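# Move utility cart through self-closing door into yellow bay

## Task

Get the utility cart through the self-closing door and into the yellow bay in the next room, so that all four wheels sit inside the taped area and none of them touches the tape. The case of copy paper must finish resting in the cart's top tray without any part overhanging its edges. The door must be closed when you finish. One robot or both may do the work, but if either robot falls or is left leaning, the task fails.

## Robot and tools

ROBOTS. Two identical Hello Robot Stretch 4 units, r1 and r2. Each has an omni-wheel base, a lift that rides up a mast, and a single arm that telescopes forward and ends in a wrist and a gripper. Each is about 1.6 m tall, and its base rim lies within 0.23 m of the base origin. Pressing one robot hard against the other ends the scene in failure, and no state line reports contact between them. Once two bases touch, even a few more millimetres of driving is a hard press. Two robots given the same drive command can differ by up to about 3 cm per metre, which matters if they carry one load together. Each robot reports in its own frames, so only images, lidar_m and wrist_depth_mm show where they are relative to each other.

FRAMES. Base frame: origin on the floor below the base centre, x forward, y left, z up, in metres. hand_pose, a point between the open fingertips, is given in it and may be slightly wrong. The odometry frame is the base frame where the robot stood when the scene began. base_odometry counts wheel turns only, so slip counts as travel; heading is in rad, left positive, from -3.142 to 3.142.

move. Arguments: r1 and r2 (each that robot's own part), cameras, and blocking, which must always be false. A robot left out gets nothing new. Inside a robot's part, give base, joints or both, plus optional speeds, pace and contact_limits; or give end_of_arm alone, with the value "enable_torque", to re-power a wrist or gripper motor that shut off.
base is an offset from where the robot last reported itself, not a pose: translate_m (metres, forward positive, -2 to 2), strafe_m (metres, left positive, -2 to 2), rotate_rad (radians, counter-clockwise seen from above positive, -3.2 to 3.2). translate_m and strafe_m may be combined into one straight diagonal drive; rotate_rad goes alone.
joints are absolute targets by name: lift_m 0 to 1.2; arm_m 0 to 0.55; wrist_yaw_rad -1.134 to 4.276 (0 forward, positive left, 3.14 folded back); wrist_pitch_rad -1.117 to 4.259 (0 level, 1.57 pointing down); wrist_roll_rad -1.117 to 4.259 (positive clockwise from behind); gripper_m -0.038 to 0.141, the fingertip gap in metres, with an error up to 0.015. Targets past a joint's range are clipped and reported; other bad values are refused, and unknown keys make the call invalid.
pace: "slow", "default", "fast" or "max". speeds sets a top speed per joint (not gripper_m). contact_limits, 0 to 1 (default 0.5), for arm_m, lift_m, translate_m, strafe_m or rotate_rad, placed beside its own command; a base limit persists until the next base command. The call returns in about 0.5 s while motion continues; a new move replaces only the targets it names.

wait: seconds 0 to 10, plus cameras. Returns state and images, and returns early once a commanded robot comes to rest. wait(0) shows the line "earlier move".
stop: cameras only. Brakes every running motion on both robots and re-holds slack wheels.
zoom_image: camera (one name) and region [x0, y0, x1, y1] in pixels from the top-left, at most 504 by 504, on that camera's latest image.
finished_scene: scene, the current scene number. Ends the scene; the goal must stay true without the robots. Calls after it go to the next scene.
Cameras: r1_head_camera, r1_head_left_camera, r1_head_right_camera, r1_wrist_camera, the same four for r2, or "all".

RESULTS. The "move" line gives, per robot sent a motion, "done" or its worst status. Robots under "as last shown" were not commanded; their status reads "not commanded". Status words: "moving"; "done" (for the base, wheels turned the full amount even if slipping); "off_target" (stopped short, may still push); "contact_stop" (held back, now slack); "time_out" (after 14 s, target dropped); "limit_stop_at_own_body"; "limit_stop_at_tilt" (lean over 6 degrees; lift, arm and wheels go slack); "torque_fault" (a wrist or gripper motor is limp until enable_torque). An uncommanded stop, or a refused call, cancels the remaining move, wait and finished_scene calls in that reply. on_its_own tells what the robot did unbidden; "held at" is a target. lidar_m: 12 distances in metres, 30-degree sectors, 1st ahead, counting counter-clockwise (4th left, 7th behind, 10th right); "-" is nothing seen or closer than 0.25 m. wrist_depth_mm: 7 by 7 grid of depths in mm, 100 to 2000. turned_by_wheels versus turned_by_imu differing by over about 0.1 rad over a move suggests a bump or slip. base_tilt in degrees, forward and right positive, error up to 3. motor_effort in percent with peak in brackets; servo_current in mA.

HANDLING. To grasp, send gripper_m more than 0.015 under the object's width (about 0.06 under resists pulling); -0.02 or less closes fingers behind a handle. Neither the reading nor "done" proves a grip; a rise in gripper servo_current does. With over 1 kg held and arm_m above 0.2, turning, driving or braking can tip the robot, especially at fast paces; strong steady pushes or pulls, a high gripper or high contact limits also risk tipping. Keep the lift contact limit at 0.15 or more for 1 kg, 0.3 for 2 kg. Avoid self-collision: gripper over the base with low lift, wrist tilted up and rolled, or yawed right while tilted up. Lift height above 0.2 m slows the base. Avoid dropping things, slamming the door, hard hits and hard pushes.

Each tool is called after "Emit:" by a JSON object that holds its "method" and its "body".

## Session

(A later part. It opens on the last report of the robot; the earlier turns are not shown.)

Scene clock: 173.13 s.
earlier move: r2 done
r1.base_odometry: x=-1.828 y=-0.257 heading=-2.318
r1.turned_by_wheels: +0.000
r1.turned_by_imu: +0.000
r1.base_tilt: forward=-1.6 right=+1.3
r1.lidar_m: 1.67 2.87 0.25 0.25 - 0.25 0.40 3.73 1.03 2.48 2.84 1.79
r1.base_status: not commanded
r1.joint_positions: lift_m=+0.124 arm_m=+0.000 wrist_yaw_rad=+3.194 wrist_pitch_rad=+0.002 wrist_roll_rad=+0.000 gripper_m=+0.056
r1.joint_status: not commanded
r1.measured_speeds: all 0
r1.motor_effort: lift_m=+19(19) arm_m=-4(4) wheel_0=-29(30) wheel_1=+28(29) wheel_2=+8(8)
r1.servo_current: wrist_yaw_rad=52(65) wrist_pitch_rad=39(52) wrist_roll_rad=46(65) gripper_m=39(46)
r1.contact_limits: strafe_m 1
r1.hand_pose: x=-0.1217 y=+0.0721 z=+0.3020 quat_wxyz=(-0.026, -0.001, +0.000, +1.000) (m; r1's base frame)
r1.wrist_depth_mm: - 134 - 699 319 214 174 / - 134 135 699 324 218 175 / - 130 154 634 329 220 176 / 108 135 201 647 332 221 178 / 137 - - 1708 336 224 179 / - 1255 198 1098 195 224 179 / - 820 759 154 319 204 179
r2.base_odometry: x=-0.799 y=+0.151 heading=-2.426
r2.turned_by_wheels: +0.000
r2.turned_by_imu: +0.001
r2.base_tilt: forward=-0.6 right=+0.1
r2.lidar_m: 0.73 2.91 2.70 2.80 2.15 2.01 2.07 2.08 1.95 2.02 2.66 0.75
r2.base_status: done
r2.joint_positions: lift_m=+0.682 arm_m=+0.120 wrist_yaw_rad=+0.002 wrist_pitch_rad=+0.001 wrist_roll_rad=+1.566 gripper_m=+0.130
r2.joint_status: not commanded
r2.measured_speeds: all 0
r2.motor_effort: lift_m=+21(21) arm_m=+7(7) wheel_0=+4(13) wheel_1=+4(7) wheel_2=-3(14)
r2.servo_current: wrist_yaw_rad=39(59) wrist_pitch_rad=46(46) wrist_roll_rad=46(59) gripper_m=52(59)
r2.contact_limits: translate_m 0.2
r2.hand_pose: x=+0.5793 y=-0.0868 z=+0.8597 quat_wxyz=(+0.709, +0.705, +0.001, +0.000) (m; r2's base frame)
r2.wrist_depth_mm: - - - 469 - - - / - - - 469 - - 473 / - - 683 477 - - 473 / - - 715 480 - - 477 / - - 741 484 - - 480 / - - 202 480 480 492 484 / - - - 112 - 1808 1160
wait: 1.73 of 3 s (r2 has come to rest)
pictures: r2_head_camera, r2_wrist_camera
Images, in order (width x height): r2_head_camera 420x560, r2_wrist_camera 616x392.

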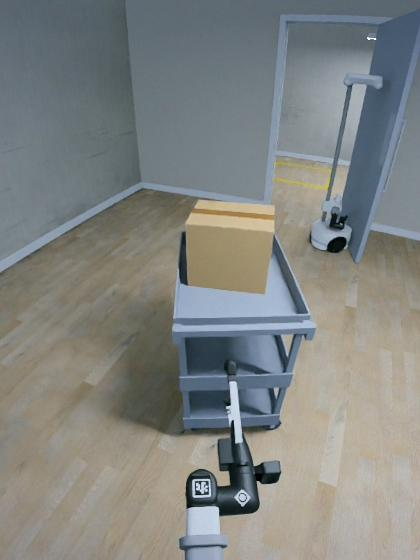

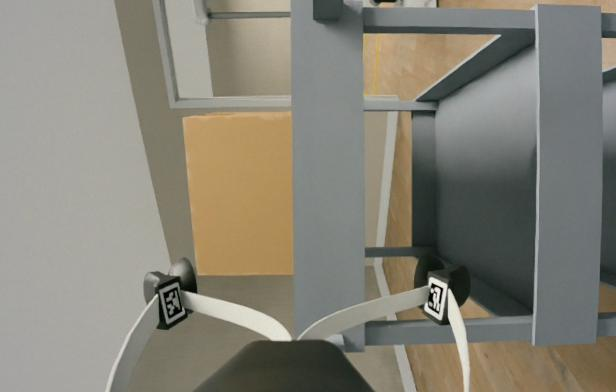

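Emit:
{"method": "move", "body": {"blocking": false, "r2": {"base":{"translate_m":0.21,"strafe_m":-0.04},"contact_limits":{"translate_m":0.1},"pace":"slow"}, "cameras": []}}

Emit:
{"method": "wait", "body": {"seconds": 4, "cameras": ["r2_head_camera","r2_wrist_camera"]}}

Emit:
{"method": "zoom_image", "body": {"camera": "r2_head_camera", "region": [120, 220, 340, 440]}}

Scene clock: 178.93 s.
move: r2 moving
r1: as last shown
r1.lidar_m: 1.68 2.85 0.25 0.25 - 0.25 0.40 3.72 1.01 2.49 2.87 1.87
r1.servo_current: wrist_yaw_rad=46(65) wrist_pitch_rad=52(52) wrist_roll_rad=52(59) gripper_m=39(46)
r1.contact_limits: strafe_m 1
r1.wrist_depth_mm: - 134 - 691 320 215 173 / - 134 135 707 324 218 175 / - 130 154 634 327 220 176 / 108 135 202 647 332 220 178 / 138 - - 1708 334 224 179 / - 1255 198 1118 195 224 179 / - 820 759 154 317 205 179
r2.base_odometry: x=-0.810 y=+0.145 heading=-2.426
r2.turned_by_wheels: +0.000
r2.turned_by_imu: +0.001
r2.base_tilt: forward=-0.7 right=+0.1
r2.lidar_m: 0.71 2.90 2.68 2.79 2.16 2.04 2.09 2.10 1.97 2.04 2.67 0.74
r2.base_status: translate_m moving; strafe_m moving
r2.joint_positions: lift_m=+0.682 arm_m=+0.120 wrist_yaw_rad=+0.002 wrist_pitch_rad=+0.001 wrist_roll_rad=+1.566 gripper_m=+0.130
r2.joint_status: not commanded
r2.measured_speeds: translate_m=+0.048 strafe_m=-0.009 rotate_rad=-0.001 lift_m=+0.000 arm_m=+0.000 wrist_yaw_rad=+0.000 wrist_pitch_rad=+0.000 wrist_roll_rad=+0.000
r2.motor_effort: lift_m=+21(21) arm_m=+7(7) wheel_0=+7(9) wheel_1=+4(5) wheel_2=-10(10)
r2.servo_current: wrist_yaw_rad=52(52) wrist_pitch_rad=46(46) wrist_roll_rad=52(52) gripper_m=52(59)
r2.contact_limits: translate_m 0.1
r2.hand_pose: x=+0.5793 y=-0.0868 z=+0.8597 quat_wxyz=(+0.709, +0.705, +0.001, +0.000) (m; r2's base frame)
r2.wrist_depth_mm: - - - 459 - - - / - - - 459 - - 462 / - - 661 462 - - 462 / - - 699 469 - - 469 / - - 723 469 - - 466 / - - 203 469 473 480 473 / - - - 112 - 1808 1138
pictures: none
No camera images: "cameras" was empty.

Scene clock: 181.83 s.
earlier move: r2 done
r1.base_odometry: x=-1.828 y=-0.257 heading=-2.318
r1.turned_by_wheels: +0.000
r1.turned_by_imu: +0.000
r1.base_tilt: forward=-1.6 right=+1.3
r1.lidar_m: 1.70 2.85 0.25 0.27 - 0.25 0.39 3.74 1.03 2.48 2.83 1.81
r1.base_status: not commanded
r1.joint_positions: lift_m=+0.124 arm_m=+0.000 wrist_yaw_rad=+3.194 wrist_pitch_rad=+0.002 wrist_roll_rad=+0.000 gripper_m=+0.056
r1.joint_status: not commanded
r1.measured_speeds: all 0
r1.motor_effort: lift_m=+18(19) arm_m=-4(4) wheel_0=-30(30) wheel_1=+28(29) wheel_2=+8(8)
r1.servo_current: wrist_yaw_rad=59(65) wrist_pitch_rad=46(52) wrist_roll_rad=39(65) gripper_m=39(46)
r1.contact_limits: strafe_m 1
r1.hand_pose: x=-0.1217 y=+0.0721 z=+0.3020 quat_wxyz=(-0.026, -0.001, +0.000, +1.000) (m; r1's base frame)
r1.wrist_depth_mm: - 134 - 691 319 214 173 / - 134 135 707 322 217 175 / - 130 154 627 327 220 177 / 108 135 201 647 330 221 178 / 137 - - 1708 336 223 179 / - 1255 198 1098 195 224 179 / - 820 759 154 317 204 180
r2.base_odometry: x=-0.984 y=+0.044 heading=-2.426
r2.turned_by_wheels: +0.000
r2.turned_by_imu: +0.000
r2.base_tilt: forward=-0.7 right=+0.1
r2.lidar_m: 0.54 2.84 2.63 2.68 2.36 2.22 2.31 2.16 2.02 2.10 2.70 0.57
r2.base_status: done
r2.joint_positions: lift_m=+0.682 arm_m=+0.120 wrist_yaw_rad=+0.002 wrist_pitch_rad=+0.001 wrist_roll_rad=+1.566 gripper_m=+0.130
r2.joint_status: not commanded
r2.measured_speeds: all 0
r2.motor_effort: lift_m=+21(21) arm_m=+7(7) wheel_0=+4(10) wheel_1=+3(7) wheel_2=-6(12)
r2.servo_current: wrist_yaw_rad=33(59) wrist_pitch_rad=39(46) wrist_roll_rad=46(59) gripper_m=52(59)
r2.contact_limits: translate_m 0.1
r2.hand_pose: x=+0.5793 y=-0.0868 z=+0.8597 quat_wxyz=(+0.709, +0.705, +0.001, +0.000) (m; r2's base frame)
r2.wrist_depth_mm: - - - 262 263 1808 - / - - - 204 264 - - / - 504 469 205 265 - - / - - 484 206 266 - - / - - 500 208 268 - - / - - 521 209 270 615 - / - - - 112 - 1808 508
wait: 2.90 of 4 s (r2 has come to rest)
pictures: r2_head_camera, r2_wrist_camera
Images, in order (width x height): r2_head_camera 420x560, r2_wrist_camera 616x392.

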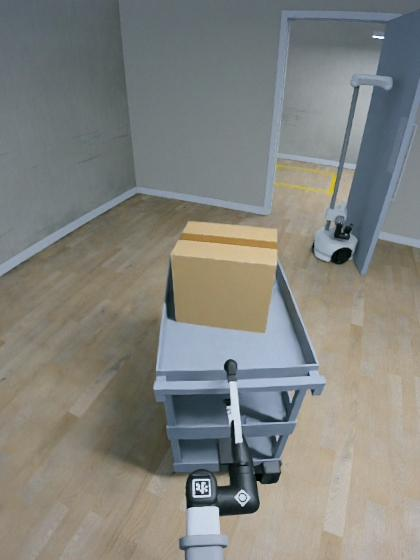

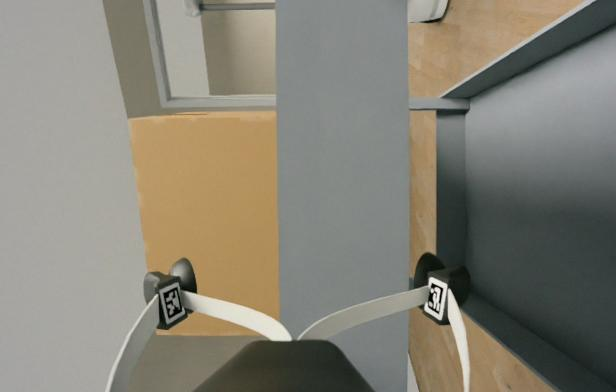

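Scaled by 2.291 from the camera's 420x560 image, which has a finer 1200x1600 frame.

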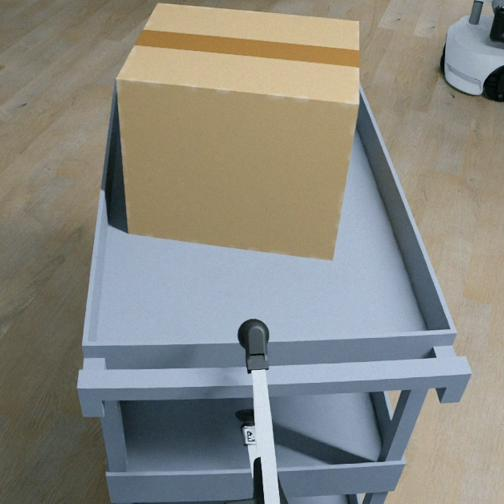

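Emit:
{"method": "move", "body": {"blocking": false, "r2": {"joints":{"lift_m":0.672,"gripper_m":-0.03}}, "cameras": []}}

Emit:
{"method": "wait", "body": {"seconds": 3, "cameras": ["r2_head_camera","r2_wrist_camera"]}}

Emit:
{"method": "zoom_image", "body": {"camera": "r2_head_camera", "region": [120, 220, 340, 440]}}

Scene clock: 187.67 s.
move: r2 moving
r1: as last shown
r1.lidar_m: 1.66 2.85 0.25 0.27 - 0.25 0.40 3.73 1.03 2.48 2.87 1.81
r1.motor_effort: lift_m=+18(19) arm_m=-4(4) wheel_0=-29(29) wheel_1=+28(29) wheel_2=+8(8)
r1.servo_current: wrist_yaw_rad=46(65) wrist_pitch_rad=33(52) wrist_roll_rad=65(72) gripper_m=46(46)
r1.contact_limits: strafe_m 1
r1.wrist_depth_mm: - 134 - 691 319 215 174 / - 134 135 707 324 218 175 / - 130 154 627 329 220 177 / 108 135 202 647 332 221 178 / 138 - - 1708 334 224 179 / - 1255 198 1118 195 224 179 / - 820 759 154 317 204 179
r2.base_odometry: x=-0.984 y=+0.044 heading=-2.426
r2.turned_by_wheels: +0.000
r2.turned_by_imu: +0.000
r2.base_tilt: forward=-0.7 right=+0.1
r2.lidar_m: 0.53 2.85 2.63 2.72 2.34 2.22 2.28 2.15 2.00 2.07 2.75 0.56
r2.base_status: not commanded
r2.joint_positions: lift_m=+0.672 arm_m=+0.120 wrist_yaw_rad=+0.002 wrist_pitch_rad=+0.001 wrist_roll_rad=+1.566 gripper_m=+0.117
r2.joint_status: lift_m moving; gripper_m moving
r2.measured_speeds: all 0
r2.motor_effort: lift_m=+14(18) arm_m=+7(7) wheel_0=+4(4) wheel_1=+4(4) wheel_2=-7(7)
r2.servo_current: wrist_yaw_rad=46(52) wrist_pitch_rad=39(46) wrist_roll_rad=52(52) gripper_m=111(111)
r2.contact_limits: translate_m 0.1
r2.hand_pose: x=+0.5793 y=-0.0868 z=+0.8502 quat_wxyz=(+0.709, +0.705, +0.001, +0.000) (m; r2's base frame)
r2.wrist_depth_mm: - - - 262 263 1708 - / - - - 263 264 - - / - 496 469 264 265 - - / - 496 488 207 267 - - / - - 504 267 268 - - / - - 200 209 271 661 - / - - - 112 - 1863 496
pictures: none
No camera images: "cameras" was empty.

Scene clock: 189.50 s.
earlier move: r2 done
r1.base_odometry: x=-1.828 y=-0.257 heading=-2.318
r1.turned_by_wheels: +0.000
r1.turned_by_imu: +0.000
r1.base_tilt: forward=-1.6 right=+1.3
r1.lidar_m: 1.68 2.86 0.25 0.27 - 0.25 0.42 3.73 1.04 2.48 2.82 1.82
r1.base_status: not commanded
r1.joint_positions: lift_m=+0.124 arm_m=+0.000 wrist_yaw_rad=+3.194 wrist_pitch_rad=+0.002 wrist_roll_rad=+0.000 gripper_m=+0.056
r1.joint_status: not commanded
r1.measured_speeds: all 0
r1.motor_effort: lift_m=+19(19) arm_m=-4(4) wheel_0=-30(30) wheel_1=+28(29) wheel_2=+8(8)
r1.servo_current: wrist_yaw_rad=59(65) wrist_pitch_rad=39(52) wrist_roll_rad=39(72) gripper_m=46(52)
r1.contact_limits: strafe_m 1
r1.hand_pose: x=-0.1217 y=+0.0721 z=+0.3020 quat_wxyz=(-0.026, -0.001, +0.000, +1.000) (m; r1's base frame)
r1.wrist_depth_mm: - 134 - 691 319 214 174 / - 134 135 707 324 218 175 / - 130 154 627 327 220 176 / 108 135 201 647 330 221 178 / 138 - - 1708 336 224 179 / - 1255 198 1118 194 224 179 / - 820 759 154 319 204 179
r2.base_odometry: x=-0.984 y=+0.044 heading=-2.426
r2.turned_by_wheels: +0.000
r2.turned_by_imu: +0.000
r2.base_tilt: forward=-0.7 right=+0.1
r2.lidar_m: 0.51 2.80 2.63 2.72 2.37 2.20 2.27 2.17 2.04 2.08 2.76 0.54
r2.base_status: not commanded
r2.joint_positions: lift_m=+0.672 arm_m=+0.120 wrist_yaw_rad=+0.002 wrist_pitch_rad=+0.001 wrist_roll_rad=+1.566 gripper_m=-0.028
r2.joint_status: all done
r2.measured_speeds: all 0
r2.motor_effort: lift_m=+14(18) arm_m=+2(7) wheel_0=+3(4) wheel_1=+2(4) wheel_2=-2(7)
r2.servo_current: wrist_yaw_rad=52(59) wrist_pitch_rad=33(46) wrist_roll_rad=52(59) gripper_m=176(364)
r2.contact_limits: translate_m 0.1
r2.hand_pose: x=+0.5795 y=-0.0868 z=+0.8503 quat_wxyz=(+0.709, +0.705, +0.001, +0.001) (m; r2's base frame)
r2.wrist_depth_mm: - - - 197 255 1863 - / - - - 198 258 - - / - - 466 259 258 - - / - - 488 260 259 - - / - - 504 203 262 - - / - - 183 204 178 - - / - - - 112 - 1756 517
wait: 1.83 of 3 s (r2 has come to rest)
pictures: r2_head_camera, r2_wrist_camera
Images, in order (width x height): r2_head_camera 420x560, r2_wrist_camera 616x392.

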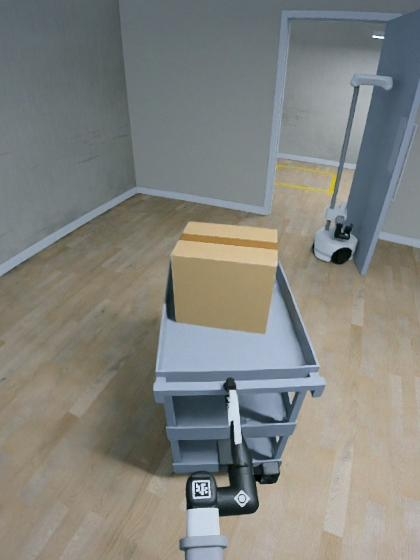

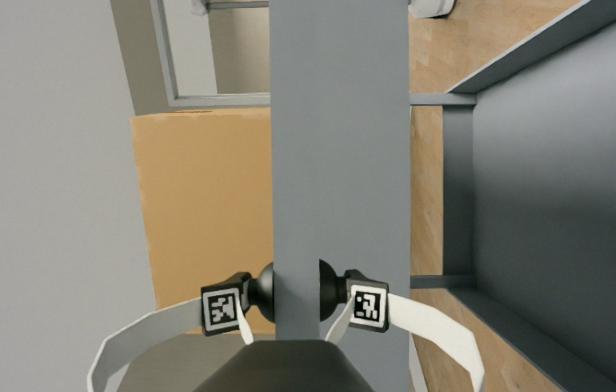

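Scaled by 2.291 from the camera's 420x560 image, which has a finer 1200x1600 frame.

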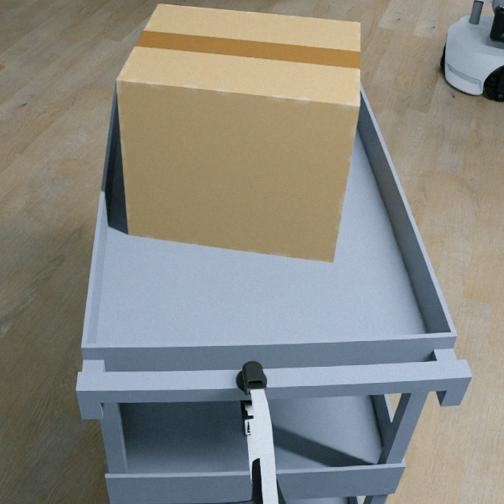

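Emit:
{"method": "wait", "body": {"seconds": 0, "cameras": ["r1_head_camera","r1_head_left_camera","r1_head_right_camera","r2_head_left_camera","r2_head_right_camera"]}}

Scene clock: 207.67 s.
r1.base_odometry: x=-1.828 y=-0.257 heading=-2.318
r1.turned_by_wheels: +0.000
r1.turned_by_imu: +0.000
r1.base_tilt: forward=-1.6 right=+1.3
r1.lidar_m: 1.71 2.88 0.25 0.25 - 0.25 0.42 3.74 1.04 2.46 2.85 1.83
r1.base_status: not commanded
r1.joint_positions: lift_m=+0.124 arm_m=+0.000 wrist_yaw_rad=+3.194 wrist_pitch_rad=+0.002 wrist_roll_rad=+0.000 gripper_m=+0.056
r1.joint_status: not commanded
r1.measured_speeds: all 0
r1.motor_effort: lift_m=+19(19) arm_m=-4(4) wheel_0=-29(30) wheel_1=+28(29) wheel_2=+8(8)
r1.servo_current: wrist_yaw_rad=33(65) wrist_pitch_rad=46(52) wrist_roll_rad=39(72) gripper_m=46(52)
r1.contact_limits: strafe_m 1
r1.hand_pose: x=-0.1217 y=+0.0721 z=+0.3020 quat_wxyz=(-0.026, -0.001, +0.000, +1.000) (m; r1's base frame)
r1.wrist_depth_mm: - 134 - 691 320 215 173 / - 134 135 707 324 218 174 / - 130 154 634 327 220 176 / 108 135 202 647 330 220 178 / 137 - - 1708 336 223 179 / - 1255 198 1118 195 224 179 / - 831 768 154 317 204 179
r2.base_odometry: x=-0.984 y=+0.044 heading=-2.426
r2.turned_by_wheels: +0.000
r2.turned_by_imu: +0.000
r2.base_tilt: forward=-0.7 right=+0.1
r2.lidar_m: 0.49 2.81 2.62 2.67 2.36 2.20 2.29 2.17 2.00 2.07 2.73 0.56
r2.base_status: not commanded
r2.joint_positions: lift_m=+0.672 arm_m=+0.120 wrist_yaw_rad=+0.002 wrist_pitch_rad=+0.001 wrist_roll_rad=+1.566 gripper_m=-0.028
r2.joint_status: all done
r2.measured_speeds: all 0
r2.motor_effort: lift_m=+14(18) arm_m=-3(7) wheel_0=+3(4) wheel_1=+3(4) wheel_2=-2(7)
r2.servo_current: wrist_yaw_rad=59(59) wrist_pitch_rad=39(46) wrist_roll_rad=33(59) gripper_m=169(364)
r2.contact_limits: translate_m 0.1
r2.hand_pose: x=+0.5795 y=-0.0868 z=+0.8503 quat_wxyz=(+0.709, +0.705, +0.001, +0.001) (m; r2's base frame)
r2.wrist_depth_mm: - - - 198 256 1808 - / - - - 199 257 - - / - - 466 259 258 - - / - - 484 259 260 - - / - - 508 204 262 - - / - - 184 204 178 - - / - - - 112 - 1708 517
pictures: r1_head_camera, r1_head_left_camera, r1_head_right_camera, r2_head_left_camera, r2_head_right_camera
Images, in order (width x height): r1_head_camera 420x560, r1_head_left_camera 420x672, r1_head_right_camera 420x672, r2_head_left_camera 420x672, r2_head_right_camera 420x672.

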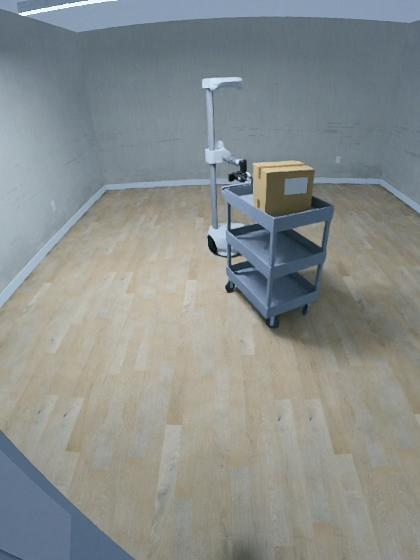

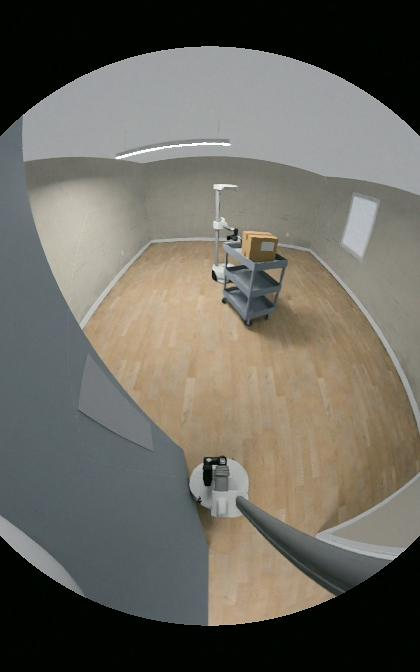

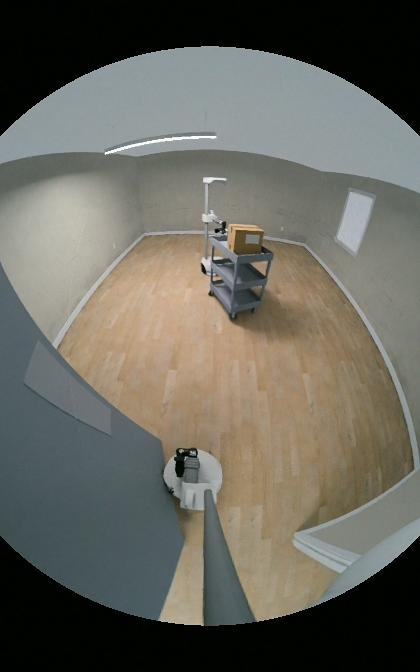

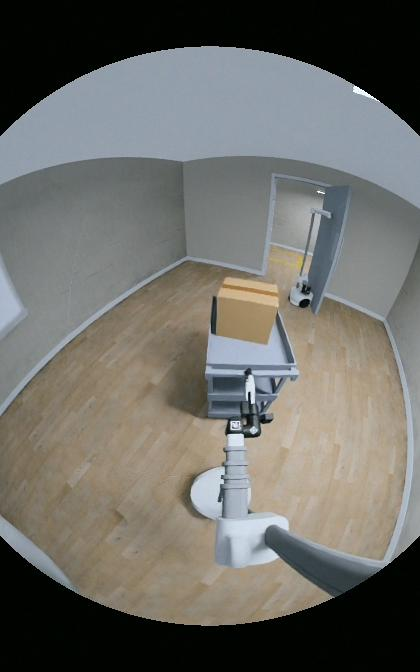

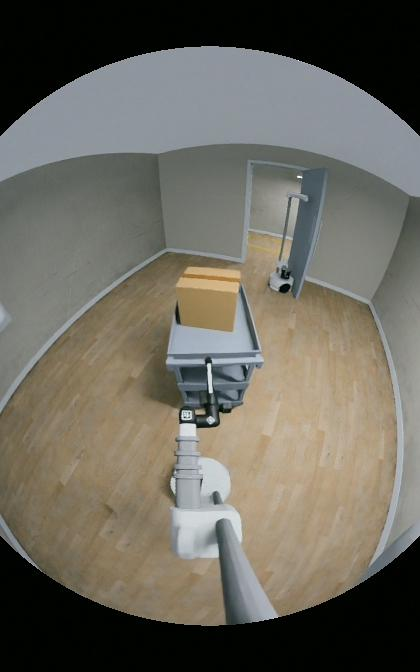

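Emit:
{"method": "move", "body": {"blocking": false, "r2": {"base":{"strafe_m":0.3},"contact_limits":{"strafe_m":0.5},"pace":"slow"}, "cameras": []}}

Emit:
{"method": "wait", "body": {"seconds": 6, "cameras": []}}

Emit:
{"method": "move", "body": {"blocking": false, "r2": {"base":{"rotate_rad":-0.25},"pace":"slow"}, "cameras": []}}

Emit:
{"method": "wait", "body": {"seconds": 2, "cameras": ["r2_head_right_camera","r1_head_camera"]}}

Scene clock: 236.53 s.
move: r2 moving
r1: as last shown
r1.lidar_m: 1.68 2.86 0.25 0.30 - 0.25 0.40 3.72 1.02 2.45 2.85 1.80
r1.motor_effort: lift_m=+19(19) arm_m=-4(4) wheel_0=-29(29) wheel_1=+29(29) wheel_2=+8(8)
r1.servo_current: wrist_yaw_rad=33(59) wrist_pitch_rad=39(39) wrist_roll_rad=52(59) gripper_m=46(46)
r1.contact_limits: strafe_m 1
r1.wrist_depth_mm: - 134 - 691 319 215 174 / - 134 135 707 324 218 175 / - 130 154 627 327 220 176 / 108 135 202 640 332 220 178 / 137 - - 1756 334 224 179 / - 1255 198 1098 195 224 179 / - 820 768 154 317 204 179
r2.base_odometry: x=-0.974 y=+0.033 heading=-2.427
r2.turned_by_wheels: -0.001
r2.turned_by_imu: +0.000
r2.base_tilt: forward=-0.6 right=+0.1
r2.lidar_m: 0.54 2.84 2.62 2.68 2.35 2.21 2.29 2.14 2.04 2.10 2.78 0.54
r2.base_status: strafe_m moving
r2.joint_positions: lift_m=+0.672 arm_m=+0.120 wrist_yaw_rad=+0.001 wrist_pitch_rad=+0.001 wrist_roll_rad=+1.566 gripper_m=-0.028
r2.joint_status: not commanded
r2.measured_speeds: translate_m=+0.001 strafe_m=+0.056 rotate_rad=-0.004 lift_m=+0.000 arm_m=+0.000 wrist_yaw_rad=-0.018 wrist_pitch_rad=+0.000 wrist_roll_rad=+0.000
r2.motor_effort: lift_m=+14(14) arm_m=-3(4) wheel_0=-13(14) wheel_1=+5(7) wheel_2=+1(2)
r2.servo_current: wrist_yaw_rad=46(52) wrist_pitch_rad=39(46) wrist_roll_rad=46(59) gripper_m=169(176)
r2.contact_limits: strafe_m 0.5
r2.hand_pose: x=+0.5794 y=-0.0871 z=+0.8503 quat_wxyz=(+0.709, +0.706, +0.001, +0.000) (m; r2's base frame)
r2.wrist_depth_mm: - - - 198 257 1808 - / - - - 200 258 - - / - - 466 260 260 - - / - - 488 262 259 - - / - - 504 204 262 - - / - - 183 204 178 699 - / - - - 112 - 1756 517
pictures: none
No camera images: "cameras" was empty.

Scene clock: 240.17 s.
earlier move: r2 done
r1.base_odometry: x=-1.828 y=-0.257 heading=-2.318
r1.turned_by_wheels: +0.000
r1.turned_by_imu: +0.000
r1.base_tilt: forward=-1.6 right=+1.3
r1.lidar_m: 1.84 2.86 0.25 0.29 - 0.25 0.41 3.73 1.01 2.47 2.86 1.91
r1.base_status: not commanded
r1.joint_positions: lift_m=+0.124 arm_m=+0.000 wrist_yaw_rad=+3.194 wrist_pitch_rad=+0.002 wrist_roll_rad=+0.000 gripper_m=+0.056
r1.joint_status: not commanded
r1.measured_speeds: all 0
r1.motor_effort: lift_m=+19(19) arm_m=-3(4) wheel_0=-29(30) wheel_1=+28(29) wheel_2=+8(8)
r1.servo_current: wrist_yaw_rad=26(65) wrist_pitch_rad=46(52) wrist_roll_rad=52(72) gripper_m=39(46)
r1.contact_limits: strafe_m 1
r1.hand_pose: x=-0.1217 y=+0.0721 z=+0.3020 quat_wxyz=(-0.026, -0.001, +0.000, +1.000) (m; r1's base frame)
r1.wrist_depth_mm: - 134 - 691 319 214 173 / - 134 135 707 324 218 175 / - 130 154 627 329 220 176 / 108 135 201 647 330 221 177 / 138 - - 1708 334 223 179 / - 1255 198 1098 195 224 179 / - 820 768 154 317 204 179
r2.base_odometry: x=-0.787 y=-0.183 heading=-2.426
r2.turned_by_wheels: +0.000
r2.turned_by_imu: -0.001
r2.base_tilt: forward=-0.7 right=+0.1
r2.lidar_m: 0.57 2.54 2.35 2.44 2.20 2.09 2.15 2.44 2.29 2.35 3.11 0.50
r2.base_status: done
r2.joint_positions: lift_m=+0.672 arm_m=+0.120 wrist_yaw_rad=-0.006 wrist_pitch_rad=+0.001 wrist_roll_rad=+1.566 gripper_m=-0.028
r2.joint_status: not commanded
r2.measured_speeds: all 0
r2.motor_effort: lift_m=+14(14) arm_m=-3(4) wheel_0=-5(17) wheel_1=+2(8) wheel_2=-1(2)
r2.servo_current: wrist_yaw_rad=52(65) wrist_pitch_rad=39(46) wrist_roll_rad=59(65) gripper_m=137(176)
r2.contact_limits: strafe_m 0.5
r2.hand_pose: x=+0.5788 y=-0.0891 z=+0.8503 quat_wxyz=(+0.709, +0.706, -0.002, -0.002) (m; r2's base frame)
r2.wrist_depth_mm: - 387 392 145 195 - - / - 424 418 155 208 - - / - - 462 164 224 - - / - - 521 176 242 842 - / - - - 196 262 1921 539 / - - 185 202 179 1708 492 / - - - 112 347 347 1182
wait: 3.63 of 6 s (r2 has come to rest)
pictures: none
No camera images: "cameras" was empty.

Scene clock: 240.67 s.
move: r2 moving
r1: as last shown
r1.lidar_m: 1.83 2.85 0.25 0.25 - 0.25 0.41 3.72 1.02 2.46 2.84 1.89
r1.motor_effort: lift_m=+19(19) arm_m=-4(4) wheel_0=-29(30) wheel_1=+28(29) wheel_2=+8(8)
r1.servo_current: wrist_yaw_rad=59(59) wrist_pitch_rad=46(46) wrist_roll_rad=59(65) gripper_m=39(46)
r1.contact_limits: strafe_m 1
r1.wrist_depth_mm: - 134 - 691 320 214 173 / - 134 135 707 325 218 175 / - 130 154 627 327 220 176 / 108 135 202 647 332 221 178 / 138 - - 1708 334 223 179 / - 1255 198 1118 195 224 179 / - 809 759 154 317 204 179
r2.base_odometry: x=-0.787 y=-0.183 heading=-2.549
r2.turned_by_wheels: -0.123
r2.turned_by_imu: -0.119
r2.base_tilt: forward=-0.6 right=+0.0
r2.lidar_m: 0.53 2.68 2.36 2.36 2.34 2.08 2.11 2.57 2.29 2.29 2.83 0.53
r2.base_status: rotate_rad moving
r2.joint_positions: lift_m=+0.672 arm_m=+0.120 wrist_yaw_rad=+0.013 wrist_pitch_rad=+0.001 wrist_roll_rad=+1.566 gripper_m=-0.028
r2.joint_status: not commanded
r2.measured_speeds: translate_m=+0.002 strafe_m=-0.001 rotate_rad=-0.489 lift_m=+0.000 arm_m=+0.000 wrist_yaw_rad=+0.005 wrist_pitch_rad=+0.000 wrist_roll_rad=+0.000
r2.motor_effort: lift_m=+14(14) arm_m=+3(4) wheel_0=+21(21) wheel_1=+9(11) wheel_2=+18(18)
r2.servo_current: wrist_yaw_rad=85(85) wrist_pitch_rad=39(46) wrist_roll_rad=52(52) gripper_m=130(143)
r2.hand_pose: x=+0.5803 y=-0.0838 z=+0.8503 quat_wxyz=(+0.709, +0.706, +0.005, +0.004) (m; r2's base frame)
r2.wrist_depth_mm: - - 488 154 204 - - / - 424 415 162 216 - - / - 469 459 169 227 - - / - - 504 180 242 - - / - - 554 190 256 1983 - / - - 184 200 179 1708 492 / - - - 112 - 1756 1255
pictures: none
No camera images: "cameras" was empty.

Scene clock: 241.47 s.
earlier move: r2 done
r1.base_odometry: x=-1.828 y=-0.257 heading=-2.318
r1.turned_by_wheels: +0.000
r1.turned_by_imu: +0.000
r1.base_tilt: forward=-1.6 right=+1.3
r1.lidar_m: 1.80 2.86 0.25 0.27 - 0.25 0.42 3.72 1.04 2.46 2.85 1.92
r1.base_status: not commanded
r1.joint_positions: lift_m=+0.124 arm_m=+0.000 wrist_yaw_rad=+3.194 wrist_pitch_rad=+0.002 wrist_roll_rad=+0.000 gripper_m=+0.056
r1.joint_status: not commanded
r1.measured_speeds: all 0
r1.motor_effort: lift_m=+18(19) arm_m=-4(4) wheel_0=-29(30) wheel_1=+28(29) wheel_2=+8(8)
r1.servo_current: wrist_yaw_rad=46(65) wrist_pitch_rad=46(46) wrist_roll_rad=46(65) gripper_m=46(46)
r1.contact_limits: strafe_m 1
r1.hand_pose: x=-0.1217 y=+0.0721 z=+0.3020 quat_wxyz=(-0.026, -0.001, +0.000, +1.000) (m; r1's base frame)
r1.wrist_depth_mm: - 134 - 691 320 214 173 / - 134 135 707 324 218 175 / - 130 154 634 329 220 176 / 108 135 202 647 332 221 178 / 138 - - 1708 332 224 179 / - 1255 198 1098 194 224 179 / - 820 759 154 320 204 179
r2.base_odometry: x=-0.787 y=-0.183 heading=-2.674
r2.turned_by_wheels: -0.125
r2.turned_by_imu: -0.121
r2.base_tilt: forward=-0.7 right=+0.0
r2.lidar_m: 0.52 2.88 2.38 2.35 2.50 2.09 2.06 2.39 2.29 2.31 2.61 0.57
r2.base_status: done
r2.joint_positions: lift_m=+0.672 arm_m=+0.120 wrist_yaw_rad=+0.010 wrist_pitch_rad=+0.001 wrist_roll_rad=+1.566 gripper_m=-0.028
r2.joint_status: not commanded
r2.measured_speeds: all 0
r2.motor_effort: lift_m=+14(14) arm_m=+4(5) wheel_0=+12(21) wheel_1=+6(11) wheel_2=+9(18)
r2.servo_current: wrist_yaw_rad=65(85) wrist_pitch_rad=39(46) wrist_roll_rad=46(59) gripper_m=130(143)
r2.hand_pose: x=+0.5801 y=-0.0846 z=+0.8503 quat_wxyz=(+0.709, +0.706, +0.004, +0.003) (m; r2's base frame)
r2.wrist_depth_mm: - - - 193 250 1808 - / - - - 196 253 - - / - 477 459 198 257 - - / - - 484 201 259 - - / - - 512 213 262 - - / - - 183 204 179 759 - / - - - 112 - 1618 517
wait: 0.80 of 2 s (r2 has come to rest)
pictures: r1_head_camera, r2_head_right_camera
Images, in order (width x height): r1_head_camera 420x560, r2_head_right_camera 420x672.

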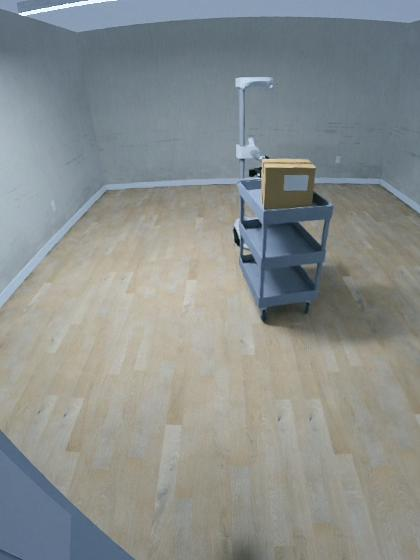

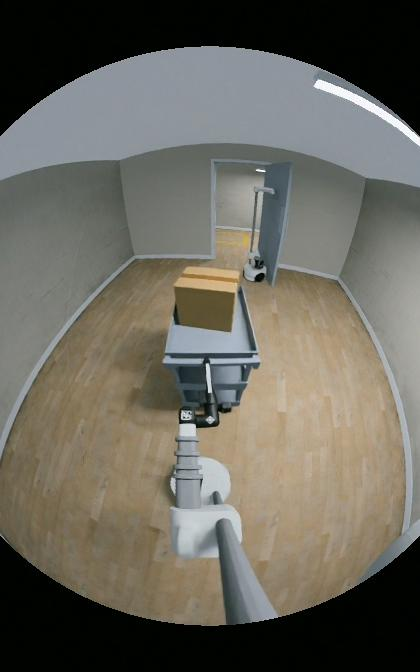

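Emit:
{"method": "move", "body": {"blocking": false, "r2": {"base":{"strafe_m":0.18},"contact_limits":{"strafe_m":0.5},"pace":"slow"}, "cameras": []}}

Emit:
{"method": "wait", "body": {"seconds": 4, "cameras": []}}

Emit:
{"method": "move", "body": {"blocking": false, "r2": {"base":{"rotate_rad":-0.2},"pace":"slow"}, "cameras": []}}

Emit:
{"method": "wait", "body": {"seconds": 2, "cameras": ["r2_head_right_camera","r1_head_camera","r2_head_camera"]}}

Scene clock: 249.97 s.
move: r2 moving
r1: as last shown
r1.lidar_m: 1.80 2.83 0.25 0.25 - 0.25 0.40 3.74 1.02 2.49 2.84 1.89
r1.servo_current: wrist_yaw_rad=46(65) wrist_pitch_rad=46(52) wrist_roll_rad=33(52) gripper_m=46(46)
r1.contact_limits: strafe_m 1
r1.wrist_depth_mm: - 134 - 691 319 215 173 / - 134 135 715 324 217 175 / - 130 154 621 327 220 176 / 108 135 202 647 332 220 178 / 138 - - 1661 334 224 179 / - 1229 198 1118 195 224 179 / - 820 759 154 317 204 179
r2.base_odometry: x=-0.781 y=-0.195 heading=-2.674
r2.turned_by_wheels: +0.000
r2.turned_by_imu: +0.000
r2.base_tilt: forward=-0.6 right=+0.1
r2.lidar_m: 0.53 2.85 2.35 2.35 2.48 2.09 2.09 2.36 2.33 2.30 2.62 0.55
r2.base_status: strafe_m moving
r2.joint_positions: lift_m=+0.672 arm_m=+0.120 wrist_yaw_rad=+0.004 wrist_pitch_rad=+0.001 wrist_roll_rad=+1.566 gripper_m=-0.028
r2.joint_status: not commanded
r2.measured_speeds: translate_m=+0.000 strafe_m=+0.056 rotate_rad=+0.000 lift_m=+0.000 arm_m=+0.000 wrist_yaw_rad=-0.046 wrist_pitch_rad=+0.000 wrist_roll_rad=+0.000
r2.motor_effort: lift_m=+14(14) arm_m=+5(5) wheel_0=-5(9) wheel_1=+7(10) wheel_2=+1(7)
r2.servo_current: wrist_yaw_rad=59(78) wrist_pitch_rad=33(46) wrist_roll_rad=52(52) gripper_m=137(143)
r2.contact_limits: strafe_m 0.5
r2.hand_pose: x=+0.5796 y=-0.0862 z=+0.8503 quat_wxyz=(+0.709, +0.706, +0.002, +0.001) (m; r2's base frame)
r2.wrist_depth_mm: - - - 196 254 1808 - / - - - 197 254 - - / - - 466 200 258 - - / - - 488 258 260 - - / - - 508 204 264 - - / - - 183 204 179 759 - / - - - 112 - 1708 517
pictures: none
No camera images: "cameras" was empty.

Scene clock: 252.43 s.
earlier move: r2 done
r1.base_odometry: x=-1.828 y=-0.257 heading=-2.318
r1.turned_by_wheels: +0.000
r1.turned_by_imu: +0.000
r1.base_tilt: forward=-1.6 right=+1.3
r1.lidar_m: 1.87 2.86 0.25 0.25 - 0.25 0.39 3.71 1.03 2.45 2.85 1.92
r1.base_status: not commanded
r1.joint_positions: lift_m=+0.124 arm_m=+0.000 wrist_yaw_rad=+3.194 wrist_pitch_rad=+0.002 wrist_roll_rad=+0.000 gripper_m=+0.056
r1.joint_status: not commanded
r1.measured_speeds: all 0
r1.motor_effort: lift_m=+18(19) arm_m=-4(4) wheel_0=-29(30) wheel_1=+28(29) wheel_2=+8(8)
r1.servo_current: wrist_yaw_rad=26(65) wrist_pitch_rad=39(52) wrist_roll_rad=33(65) gripper_m=39(52)
r1.contact_limits: strafe_m 1
r1.hand_pose: x=-0.1217 y=+0.0721 z=+0.3020 quat_wxyz=(-0.026, -0.001, +0.000, +1.000) (m; r1's base frame)
r1.wrist_depth_mm: - 134 - 691 319 215 173 / - 134 135 707 324 218 175 / - 130 154 627 327 220 177 / 108 135 202 647 334 221 178 / 137 - - 1756 334 224 179 / - 1229 198 1118 195 224 179 / - 820 768 154 317 204 180
r2.base_odometry: x=-0.706 y=-0.343 heading=-2.674
r2.turned_by_wheels: +0.000
r2.turned_by_imu: -0.001
r2.base_tilt: forward=-0.6 right=+0.1
r2.lidar_m: 0.53 2.63 2.20 2.18 2.46 2.06 2.06 2.33 2.47 2.46 2.80 0.50
r2.base_status: done
r2.joint_positions: lift_m=+0.672 arm_m=+0.120 wrist_yaw_rad=-0.009 wrist_pitch_rad=+0.001 wrist_roll_rad=+1.566 gripper_m=-0.028
r2.joint_status: not commanded
r2.measured_speeds: all 0
r2.motor_effort: lift_m=+14(14) arm_m=+5(5) wheel_0=-5(20) wheel_1=+3(10) wheel_2=-2(7)
r2.servo_current: wrist_yaw_rad=59(78) wrist_pitch_rad=33(46) wrist_roll_rad=59(65) gripper_m=130(143)
r2.contact_limits: strafe_m 0.5
r2.hand_pose: x=+0.5784 y=-0.0901 z=+0.8503 quat_wxyz=(+0.709, +0.706, -0.003, -0.004) (m; r2's base frame)
r2.wrist_depth_mm: - - - 167 219 - - / - 439 427 172 227 - - / - 477 462 180 238 - - / - - 492 189 249 - - / - - 539 200 260 820 - / - - 185 203 178 1708 517 / - - - 112 - 1808 1255
wait: 2.47 of 4 s (r2 has come to rest)
pictures: none
No camera images: "cameras" was empty.

Scene clock: 252.93 s.
move: r2 moving
r1: as last shown
r1.lidar_m: 1.87 2.86 0.25 0.25 - 0.25 0.39 3.73 1.04 2.44 2.89 1.92
r1.servo_current: wrist_yaw_rad=52(65) wrist_pitch_rad=46(52) wrist_roll_rad=46(59) gripper_m=39(46)
r1.contact_limits: strafe_m 1
r1.wrist_depth_mm: - 134 - 691 319 214 174 / - 134 135 715 324 218 175 / - 130 154 627 327 220 176 / 108 135 202 647 332 220 178 / 138 - - 1708 334 224 179 / - 1255 198 1098 195 224 179 / - 820 768 154 319 204 180
r2.base_odometry: x=-0.706 y=-0.343 heading=-2.795
r2.turned_by_wheels: -0.121
r2.turned_by_imu: -0.117
r2.base_tilt: forward=-0.7 right=+0.0
r2.lidar_m: 0.53 2.94 2.25 2.15 2.39 2.08 2.04 2.23 2.50 2.47 2.65 0.54
r2.base_status: rotate_rad moving
r2.joint_positions: lift_m=+0.672 arm_m=+0.120 wrist_yaw_rad=+0.012 wrist_pitch_rad=+0.001 wrist_roll_rad=+1.566 gripper_m=-0.028
r2.joint_status: not commanded
r2.measured_speeds: translate_m=+0.000 strafe_m=+0.001 rotate_rad=-0.424 lift_m=+0.000 arm_m=+0.001 wrist_yaw_rad=+0.002 wrist_pitch_rad=+0.000 wrist_roll_rad=+0.000
r2.motor_effort: lift_m=+14(14) arm_m=+4(5) wheel_0=+11(16) wheel_1=+8(10) wheel_2=+16(17)
r2.servo_current: wrist_yaw_rad=65(65) wrist_pitch_rad=39(46) wrist_roll_rad=39(59) gripper_m=130(137)
r2.hand_pose: x=+0.5803 y=-0.0840 z=+0.8503 quat_wxyz=(+0.709, +0.706, +0.004, +0.004) (m; r2's base frame)
r2.wrist_depth_mm: - - - 180 234 - - / - - 559 185 240 - - / - 469 459 190 247 - - / - - 488 195 254 - - / - - 525 211 262 - - / - - 185 204 180 715 564 / - 163 - 112 - 1708 488
pictures: none
No camera images: "cameras" was empty.

Scene clock: 253.60 s.
earlier move: r2 done
r1.base_odometry: x=-1.828 y=-0.257 heading=-2.318
r1.turned_by_wheels: +0.000
r1.turned_by_imu: +0.000
r1.base_tilt: forward=-1.6 right=+1.3
r1.lidar_m: 1.80 2.84 0.25 0.26 - 0.25 0.39 3.74 1.03 2.48 2.84 1.91
r1.base_status: not commanded
r1.joint_positions: lift_m=+0.124 arm_m=+0.000 wrist_yaw_rad=+3.194 wrist_pitch_rad=+0.002 wrist_roll_rad=+0.000 gripper_m=+0.056
r1.joint_status: not commanded
r1.measured_speeds: all 0
r1.motor_effort: lift_m=+18(19) arm_m=-4(4) wheel_0=-29(30) wheel_1=+28(29) wheel_2=+8(8)
r1.servo_current: wrist_yaw_rad=65(72) wrist_pitch_rad=39(52) wrist_roll_rad=33(65) gripper_m=52(52)
r1.contact_limits: strafe_m 1
r1.hand_pose: x=-0.1217 y=+0.0721 z=+0.3020 quat_wxyz=(-0.026, -0.001, +0.000, +1.000) (m; r1's base frame)
r1.wrist_depth_mm: - 134 - 691 320 214 174 / - 134 135 707 324 218 174 / - 130 154 627 327 220 176 / 108 135 202 640 332 220 178 / 138 - - 1708 336 223 179 / - 1229 198 1078 195 224 179 / - 820 768 154 317 204 179
r2.base_odometry: x=-0.706 y=-0.343 heading=-2.872
r2.turned_by_wheels: -0.077
r2.turned_by_imu: -0.075
r2.base_tilt: forward=-0.7 right=+0.1
r2.lidar_m: 0.52 3.13 2.31 2.19 2.29 2.13 2.06 2.17 2.55 2.47 2.57 0.57
r2.base_status: done
r2.joint_positions: lift_m=+0.672 arm_m=+0.120 wrist_yaw_rad=+0.011 wrist_pitch_rad=+0.001 wrist_roll_rad=+1.566 gripper_m=-0.028
r2.joint_status: not commanded
r2.measured_speeds: all 0
r2.motor_effort: lift_m=+14(14) arm_m=+4(5) wheel_0=+10(16) wheel_1=+7(10) wheel_2=+7(17)
r2.servo_current: wrist_yaw_rad=72(78) wrist_pitch_rad=46(46) wrist_roll_rad=46(59) gripper_m=130(143)
r2.hand_pose: x=+0.5802 y=-0.0843 z=+0.8503 quat_wxyz=(+0.709, +0.706, +0.004, +0.004) (m; r2's base frame)
r2.wrist_depth_mm: - - - 206 266 1756 1308 / - - - 267 266 - - / - - 473 267 266 - - / - - 480 207 267 - - / - - 500 212 266 - - / - - 183 208 179 - - / - - - 112 - 1756 535
wait: 0.67 of 2 s (r2 has come to rest)
pictures: r1_head_camera, r2_head_camera, r2_head_right_camera
Images, in order (width x height): r1_head_camera 420x560, r2_head_camera 420x560, r2_head_right_camera 420x672.

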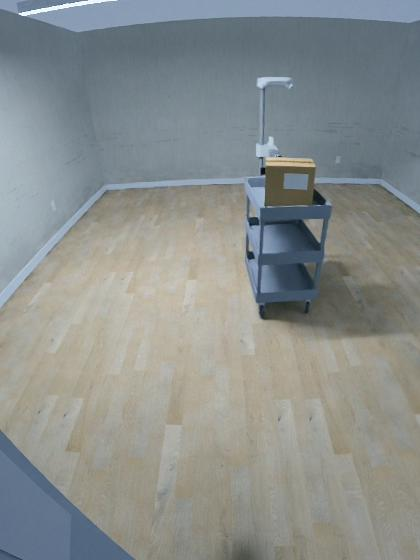

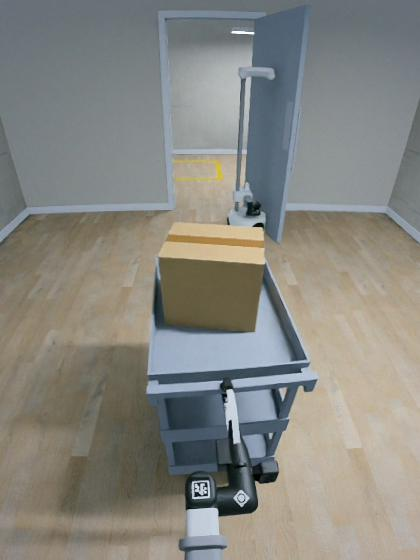

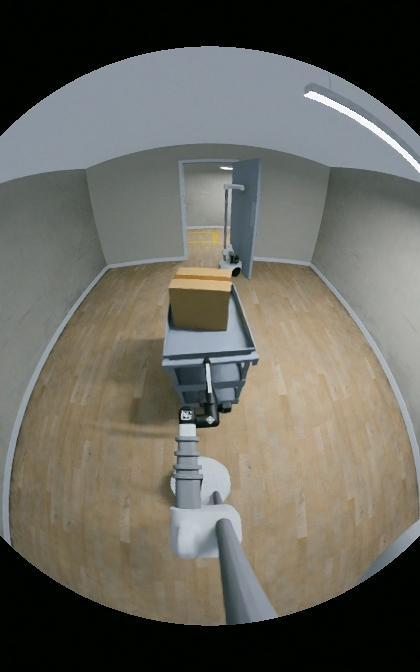

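Emit:
{"method": "move", "body": {"blocking": false, "r2": {"base":{"strafe_m":0.08},"contact_limits":{"strafe_m":0.5},"pace":"slow"}, "cameras": []}}

Emit:
{"method": "wait", "body": {"seconds": 3, "cameras": []}}

Emit:
{"method": "move", "body": {"blocking": false, "r2": {"base":{"translate_m":0.6,"strafe_m":0.06},"contact_limits":{"translate_m":0.5},"pace":"slow"}, "cameras": []}}

Emit:
{"method": "wait", "body": {"seconds": 8, "cameras": ["r2_head_right_camera","r1_head_right_camera","r2_head_camera"]}}

Scene clock: 272.53 s.
move: r2 moving
r1: as last shown
r1.lidar_m: 1.84 2.85 0.25 0.27 - 0.25 0.41 3.74 1.02 2.49 2.81 1.93
r1.motor_effort: lift_m=+19(19) arm_m=-4(4) wheel_0=-29(30) wheel_1=+28(28) wheel_2=+8(8)
r1.servo_current: wrist_yaw_rad=59(59) wrist_pitch_rad=46(46) wrist_roll_rad=46(65) gripper_m=39(46)
r1.contact_limits: strafe_m 1
r1.wrist_depth_mm: - 134 - 691 320 215 173 / - 134 135 707 324 218 175 / - 130 154 627 327 220 177 / 108 135 201 647 330 221 178 / 137 - - 1756 334 224 179 / - 1229 198 1098 194 224 179 / - 831 768 154 317 204 179
r2.base_odometry: x=-0.702 y=-0.357 heading=-2.872
r2.turned_by_wheels: +0.000
r2.turned_by_imu: +0.001
r2.base_tilt: forward=-0.7 right=+0.1
r2.lidar_m: 0.53 3.11 2.30 2.18 2.30 2.13 2.05 2.16 2.56 2.48 2.58 0.55
r2.base_status: strafe_m moving
r2.joint_positions: lift_m=+0.672 arm_m=+0.120 wrist_yaw_rad=+0.004 wrist_pitch_rad=+0.001 wrist_roll_rad=+1.566 gripper_m=-0.028
r2.joint_status: not commanded
r2.measured_speeds: translate_m=+0.000 strafe_m=+0.056 rotate_rad=-0.002 lift_m=+0.000 arm_m=+0.000 wrist_yaw_rad=-0.058 wrist_pitch_rad=+0.000 wrist_roll_rad=+0.000
r2.motor_effort: lift_m=+14(14) arm_m=+4(4) wheel_0=-6(8) wheel_1=+7(10) wheel_2=+0(6)
r2.servo_current: wrist_yaw_rad=46(78) wrist_pitch_rad=39(46) wrist_roll_rad=46(52) gripper_m=137(137)
r2.contact_limits: strafe_m 0.5
r2.hand_pose: x=+0.5796 y=-0.0861 z=+0.8503 quat_wxyz=(+0.709, +0.706, +0.002, +0.001) (m; r2's base frame)
r2.wrist_depth_mm: - - - 271 267 1808 1281 / - - - 268 268 - - / - - 477 209 267 - - / - - 488 209 267 - - / - - 500 208 267 - - / - - 183 206 179 - - / - - 535 112 266 1921 -
pictures: none
No camera images: "cameras" was empty.

Scene clock: 273.97 s.
earlier move: r2 done
r1.base_odometry: x=-1.828 y=-0.257 heading=-2.318
r1.turned_by_wheels: +0.000
r1.turned_by_imu: +0.000
r1.base_tilt: forward=-1.6 right=+1.3
r1.lidar_m: 1.85 2.86 0.25 0.25 - 0.25 0.40 3.73 1.04 2.46 2.84 1.92
r1.base_status: not commanded
r1.joint_positions: lift_m=+0.124 arm_m=+0.000 wrist_yaw_rad=+3.194 wrist_pitch_rad=+0.002 wrist_roll_rad=+0.000 gripper_m=+0.056
r1.joint_status: not commanded
r1.measured_speeds: all 0
r1.motor_effort: lift_m=+19(19) arm_m=-4(4) wheel_0=-29(30) wheel_1=+28(29) wheel_2=+8(8)
r1.servo_current: wrist_yaw_rad=52(65) wrist_pitch_rad=33(46) wrist_roll_rad=46(65) gripper_m=46(46)
r1.contact_limits: strafe_m 1
r1.hand_pose: x=-0.1217 y=+0.0721 z=+0.3020 quat_wxyz=(-0.026, -0.001, +0.000, +1.000) (m; r1's base frame)
r1.wrist_depth_mm: - 134 - 691 319 214 173 / - 134 135 707 322 218 175 / - 130 154 627 327 219 176 / 108 135 201 647 332 220 178 / 138 - - 1756 334 224 179 / - 1255 198 1098 194 224 179 / - 820 768 154 317 204 180
r2.base_odometry: x=-0.685 y=-0.420 heading=-2.873
r2.turned_by_wheels: -0.001
r2.turned_by_imu: -0.001
r2.base_tilt: forward=-0.7 right=+0.1
r2.lidar_m: 0.53 2.99 2.23 2.08 2.23 2.12 2.06 2.12 2.64 2.54 2.68 0.57
r2.base_status: done
r2.joint_positions: lift_m=+0.672 arm_m=+0.120 wrist_yaw_rad=-0.009 wrist_pitch_rad=+0.001 wrist_roll_rad=+1.566 gripper_m=-0.028
r2.joint_status: not commanded
r2.measured_speeds: all 0
r2.motor_effort: lift_m=+14(14) arm_m=+4(5) wheel_0=-8(17) wheel_1=+3(10) wheel_2=-3(6)
r2.servo_current: wrist_yaw_rad=52(78) wrist_pitch_rad=39(46) wrist_roll_rad=46(59) gripper_m=130(143)
r2.contact_limits: strafe_m 0.5
r2.hand_pose: x=+0.5785 y=-0.0900 z=+0.8503 quat_wxyz=(+0.709, +0.706, -0.003, -0.003) (m; r2's base frame)
r2.wrist_depth_mm: - - - 202 259 1863 - / - - - 203 262 - - / - - 473 204 264 - - / - - 484 205 265 - - / - - 504 206 266 - - / - - 184 207 179 - - / - - - 112 - 1708 512
wait: 1.43 of 3 s (r2 has come to rest)
pictures: none
No camera images: "cameras" was empty.

Scene clock: 274.47 s.
move: r2 moving
r1: as last shown
r1.lidar_m: 1.87 2.87 0.25 0.25 - 0.25 0.42 3.75 1.02 2.49 2.85 1.92
r1.motor_effort: lift_m=+18(19) arm_m=-4(4) wheel_0=-29(30) wheel_1=+28(29) wheel_2=+8(8)
r1.servo_current: wrist_yaw_rad=59(59) wrist_pitch_rad=39(52) wrist_roll_rad=65(65) gripper_m=33(46)
r1.contact_limits: strafe_m 1
r1.wrist_depth_mm: - 134 - 691 319 215 173 / - 134 135 707 324 218 174 / - 130 154 627 327 220 176 / 108 135 202 654 332 221 178 / 138 - - 1708 334 223 179 / - 1255 198 1098 194 224 180 / - 820 768 154 319 204 179
r2.base_odometry: x=-0.696 y=-0.425 heading=-2.873
r2.turned_by_wheels: +0.000
r2.turned_by_imu: +0.000
r2.base_tilt: forward=-0.7 right=+0.1
r2.lidar_m: 0.54 2.99 2.24 2.11 2.23 2.15 2.04 2.18 2.65 2.53 2.67 0.55
r2.base_status: translate_m moving; strafe_m moving
r2.joint_positions: lift_m=+0.672 arm_m=+0.120 wrist_yaw_rad=-0.009 wrist_pitch_rad=+0.001 wrist_roll_rad=+1.566 gripper_m=-0.028
r2.joint_status: not commanded
r2.measured_speeds: translate_m=+0.048 strafe_m=+0.005 rotate_rad=-0.001 lift_m=+0.000 arm_m=+0.000 wrist_yaw_rad=+0.000 wrist_pitch_rad=+0.000 wrist_roll_rad=+0.000
r2.motor_effort: lift_m=+14(14) arm_m=+4(4) wheel_0=+7(7) wheel_1=+7(8) wheel_2=-14(16)
r2.servo_current: wrist_yaw_rad=65(65) wrist_pitch_rad=33(46) wrist_roll_rad=52(52) gripper_m=130(137)
r2.contact_limits: translate_m 0.5
r2.hand_pose: x=+0.5785 y=-0.0900 z=+0.8503 quat_wxyz=(+0.709, +0.706, -0.003, -0.003) (m; r2's base frame)
r2.wrist_depth_mm: - - - 196 253 1708 - / - - - 197 255 - - / - - 466 198 257 - - / - - 484 201 258 - - / - - 500 201 262 - - / - - 183 202 178 691 - / - - - 112 - 1708 504
pictures: none
No camera images: "cameras" was empty.

Scene clock: 281.27 s.
earlier move: r2 done
r1.base_odometry: x=-1.828 y=-0.257 heading=-2.318
r1.turned_by_wheels: +0.000
r1.turned_by_imu: +0.000
r1.base_tilt: forward=-1.6 right=+1.3
r1.lidar_m: 1.36 2.87 0.25 0.26 - 0.25 0.41 3.72 1.03 2.45 2.87 1.35
r1.base_status: not commanded
r1.joint_positions: lift_m=+0.124 arm_m=+0.000 wrist_yaw_rad=+3.194 wrist_pitch_rad=+0.002 wrist_roll_rad=+0.000 gripper_m=+0.056
r1.joint_status: not commanded
r1.measured_speeds: all 0
r1.motor_effort: lift_m=+18(19) arm_m=-4(4) wheel_0=-29(30) wheel_1=+28(29) wheel_2=+8(8)
r1.servo_current: wrist_yaw_rad=52(78) wrist_pitch_rad=39(52) wrist_roll_rad=46(72) gripper_m=39(46)
r1.contact_limits: strafe_m 1
r1.hand_pose: x=-0.1217 y=+0.0721 z=+0.3020 quat_wxyz=(-0.026, -0.001, +0.000, +1.000) (m; r1's base frame)
r1.wrist_depth_mm: - 134 - 691 319 214 174 / - 134 135 707 324 217 175 / - 130 154 627 327 220 176 / 108 135 201 647 332 221 178 / 138 - - 1756 334 224 179 / - 1255 198 1098 194 224 180 / - 831 759 154 317 204 179
r2.base_odometry: x=-1.247 y=-0.637 heading=-2.873
r2.turned_by_wheels: +0.000
r2.turned_by_imu: +0.012
r2.base_tilt: forward=-0.7 right=+0.0
r2.lidar_m: 0.51 2.88 2.13 2.04 2.16 2.73 2.63 2.79 2.72 2.63 2.75 0.44
r2.base_status: done
r2.joint_positions: lift_m=+0.672 arm_m=+0.120 wrist_yaw_rad=+0.000 wrist_pitch_rad=+0.001 wrist_roll_rad=+1.566 gripper_m=-0.029
r2.joint_status: not commanded
r2.measured_speeds: all 0
r2.motor_effort: lift_m=+14(14) arm_m=+6(6) wheel_0=+3(16) wheel_1=+3(11) wheel_2=-8(21)
r2.servo_current: wrist_yaw_rad=39(85) wrist_pitch_rad=39(52) wrist_roll_rad=39(65) gripper_m=72(137)
r2.contact_limits: translate_m 0.5
r2.hand_pose: x=+0.5792 y=-0.0874 z=+0.8504 quat_wxyz=(+0.709, +0.706, +0.000, +0.000) (m; r2's base frame)
r2.wrist_depth_mm: - 338 338 - 150 - - / - 379 375 107 163 - - / - 449 424 115 178 - - / - - 492 127 196 707 - / - - - 139 220 1708 517 / - - 182 161 181 1708 1205 / - - - 112 279 1537 1255
wait: 6.80 of 8 s (r2 has come to rest)
pictures: r1_head_right_camera, r2_head_camera, r2_head_right_camera
Images, in order (width x height): r1_head_right_camera 420x672, r2_head_camera 420x560, r2_head_right_camera 420x672.

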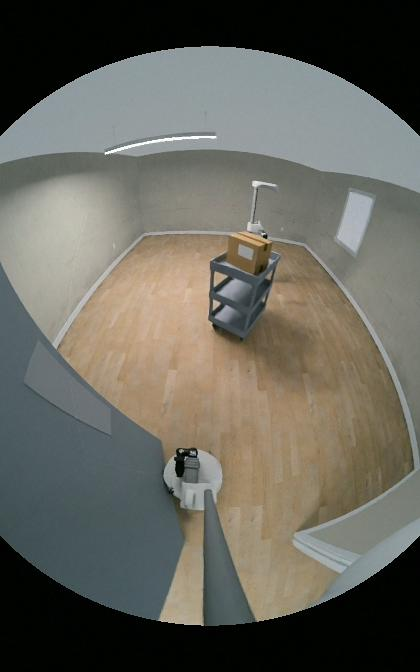

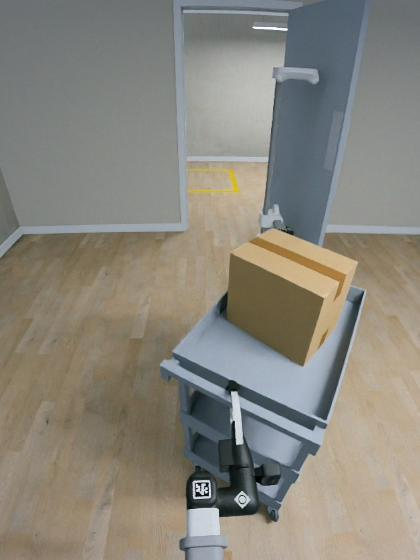

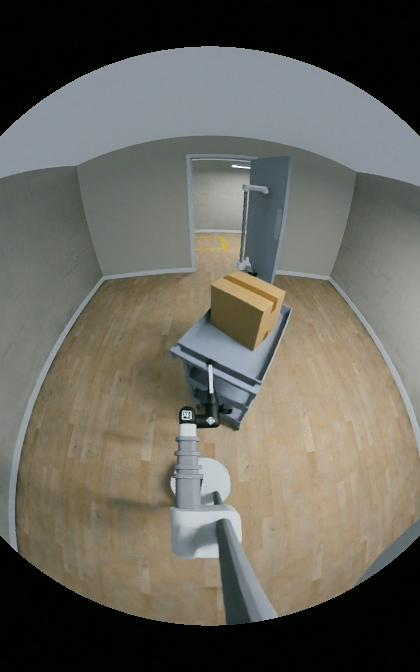

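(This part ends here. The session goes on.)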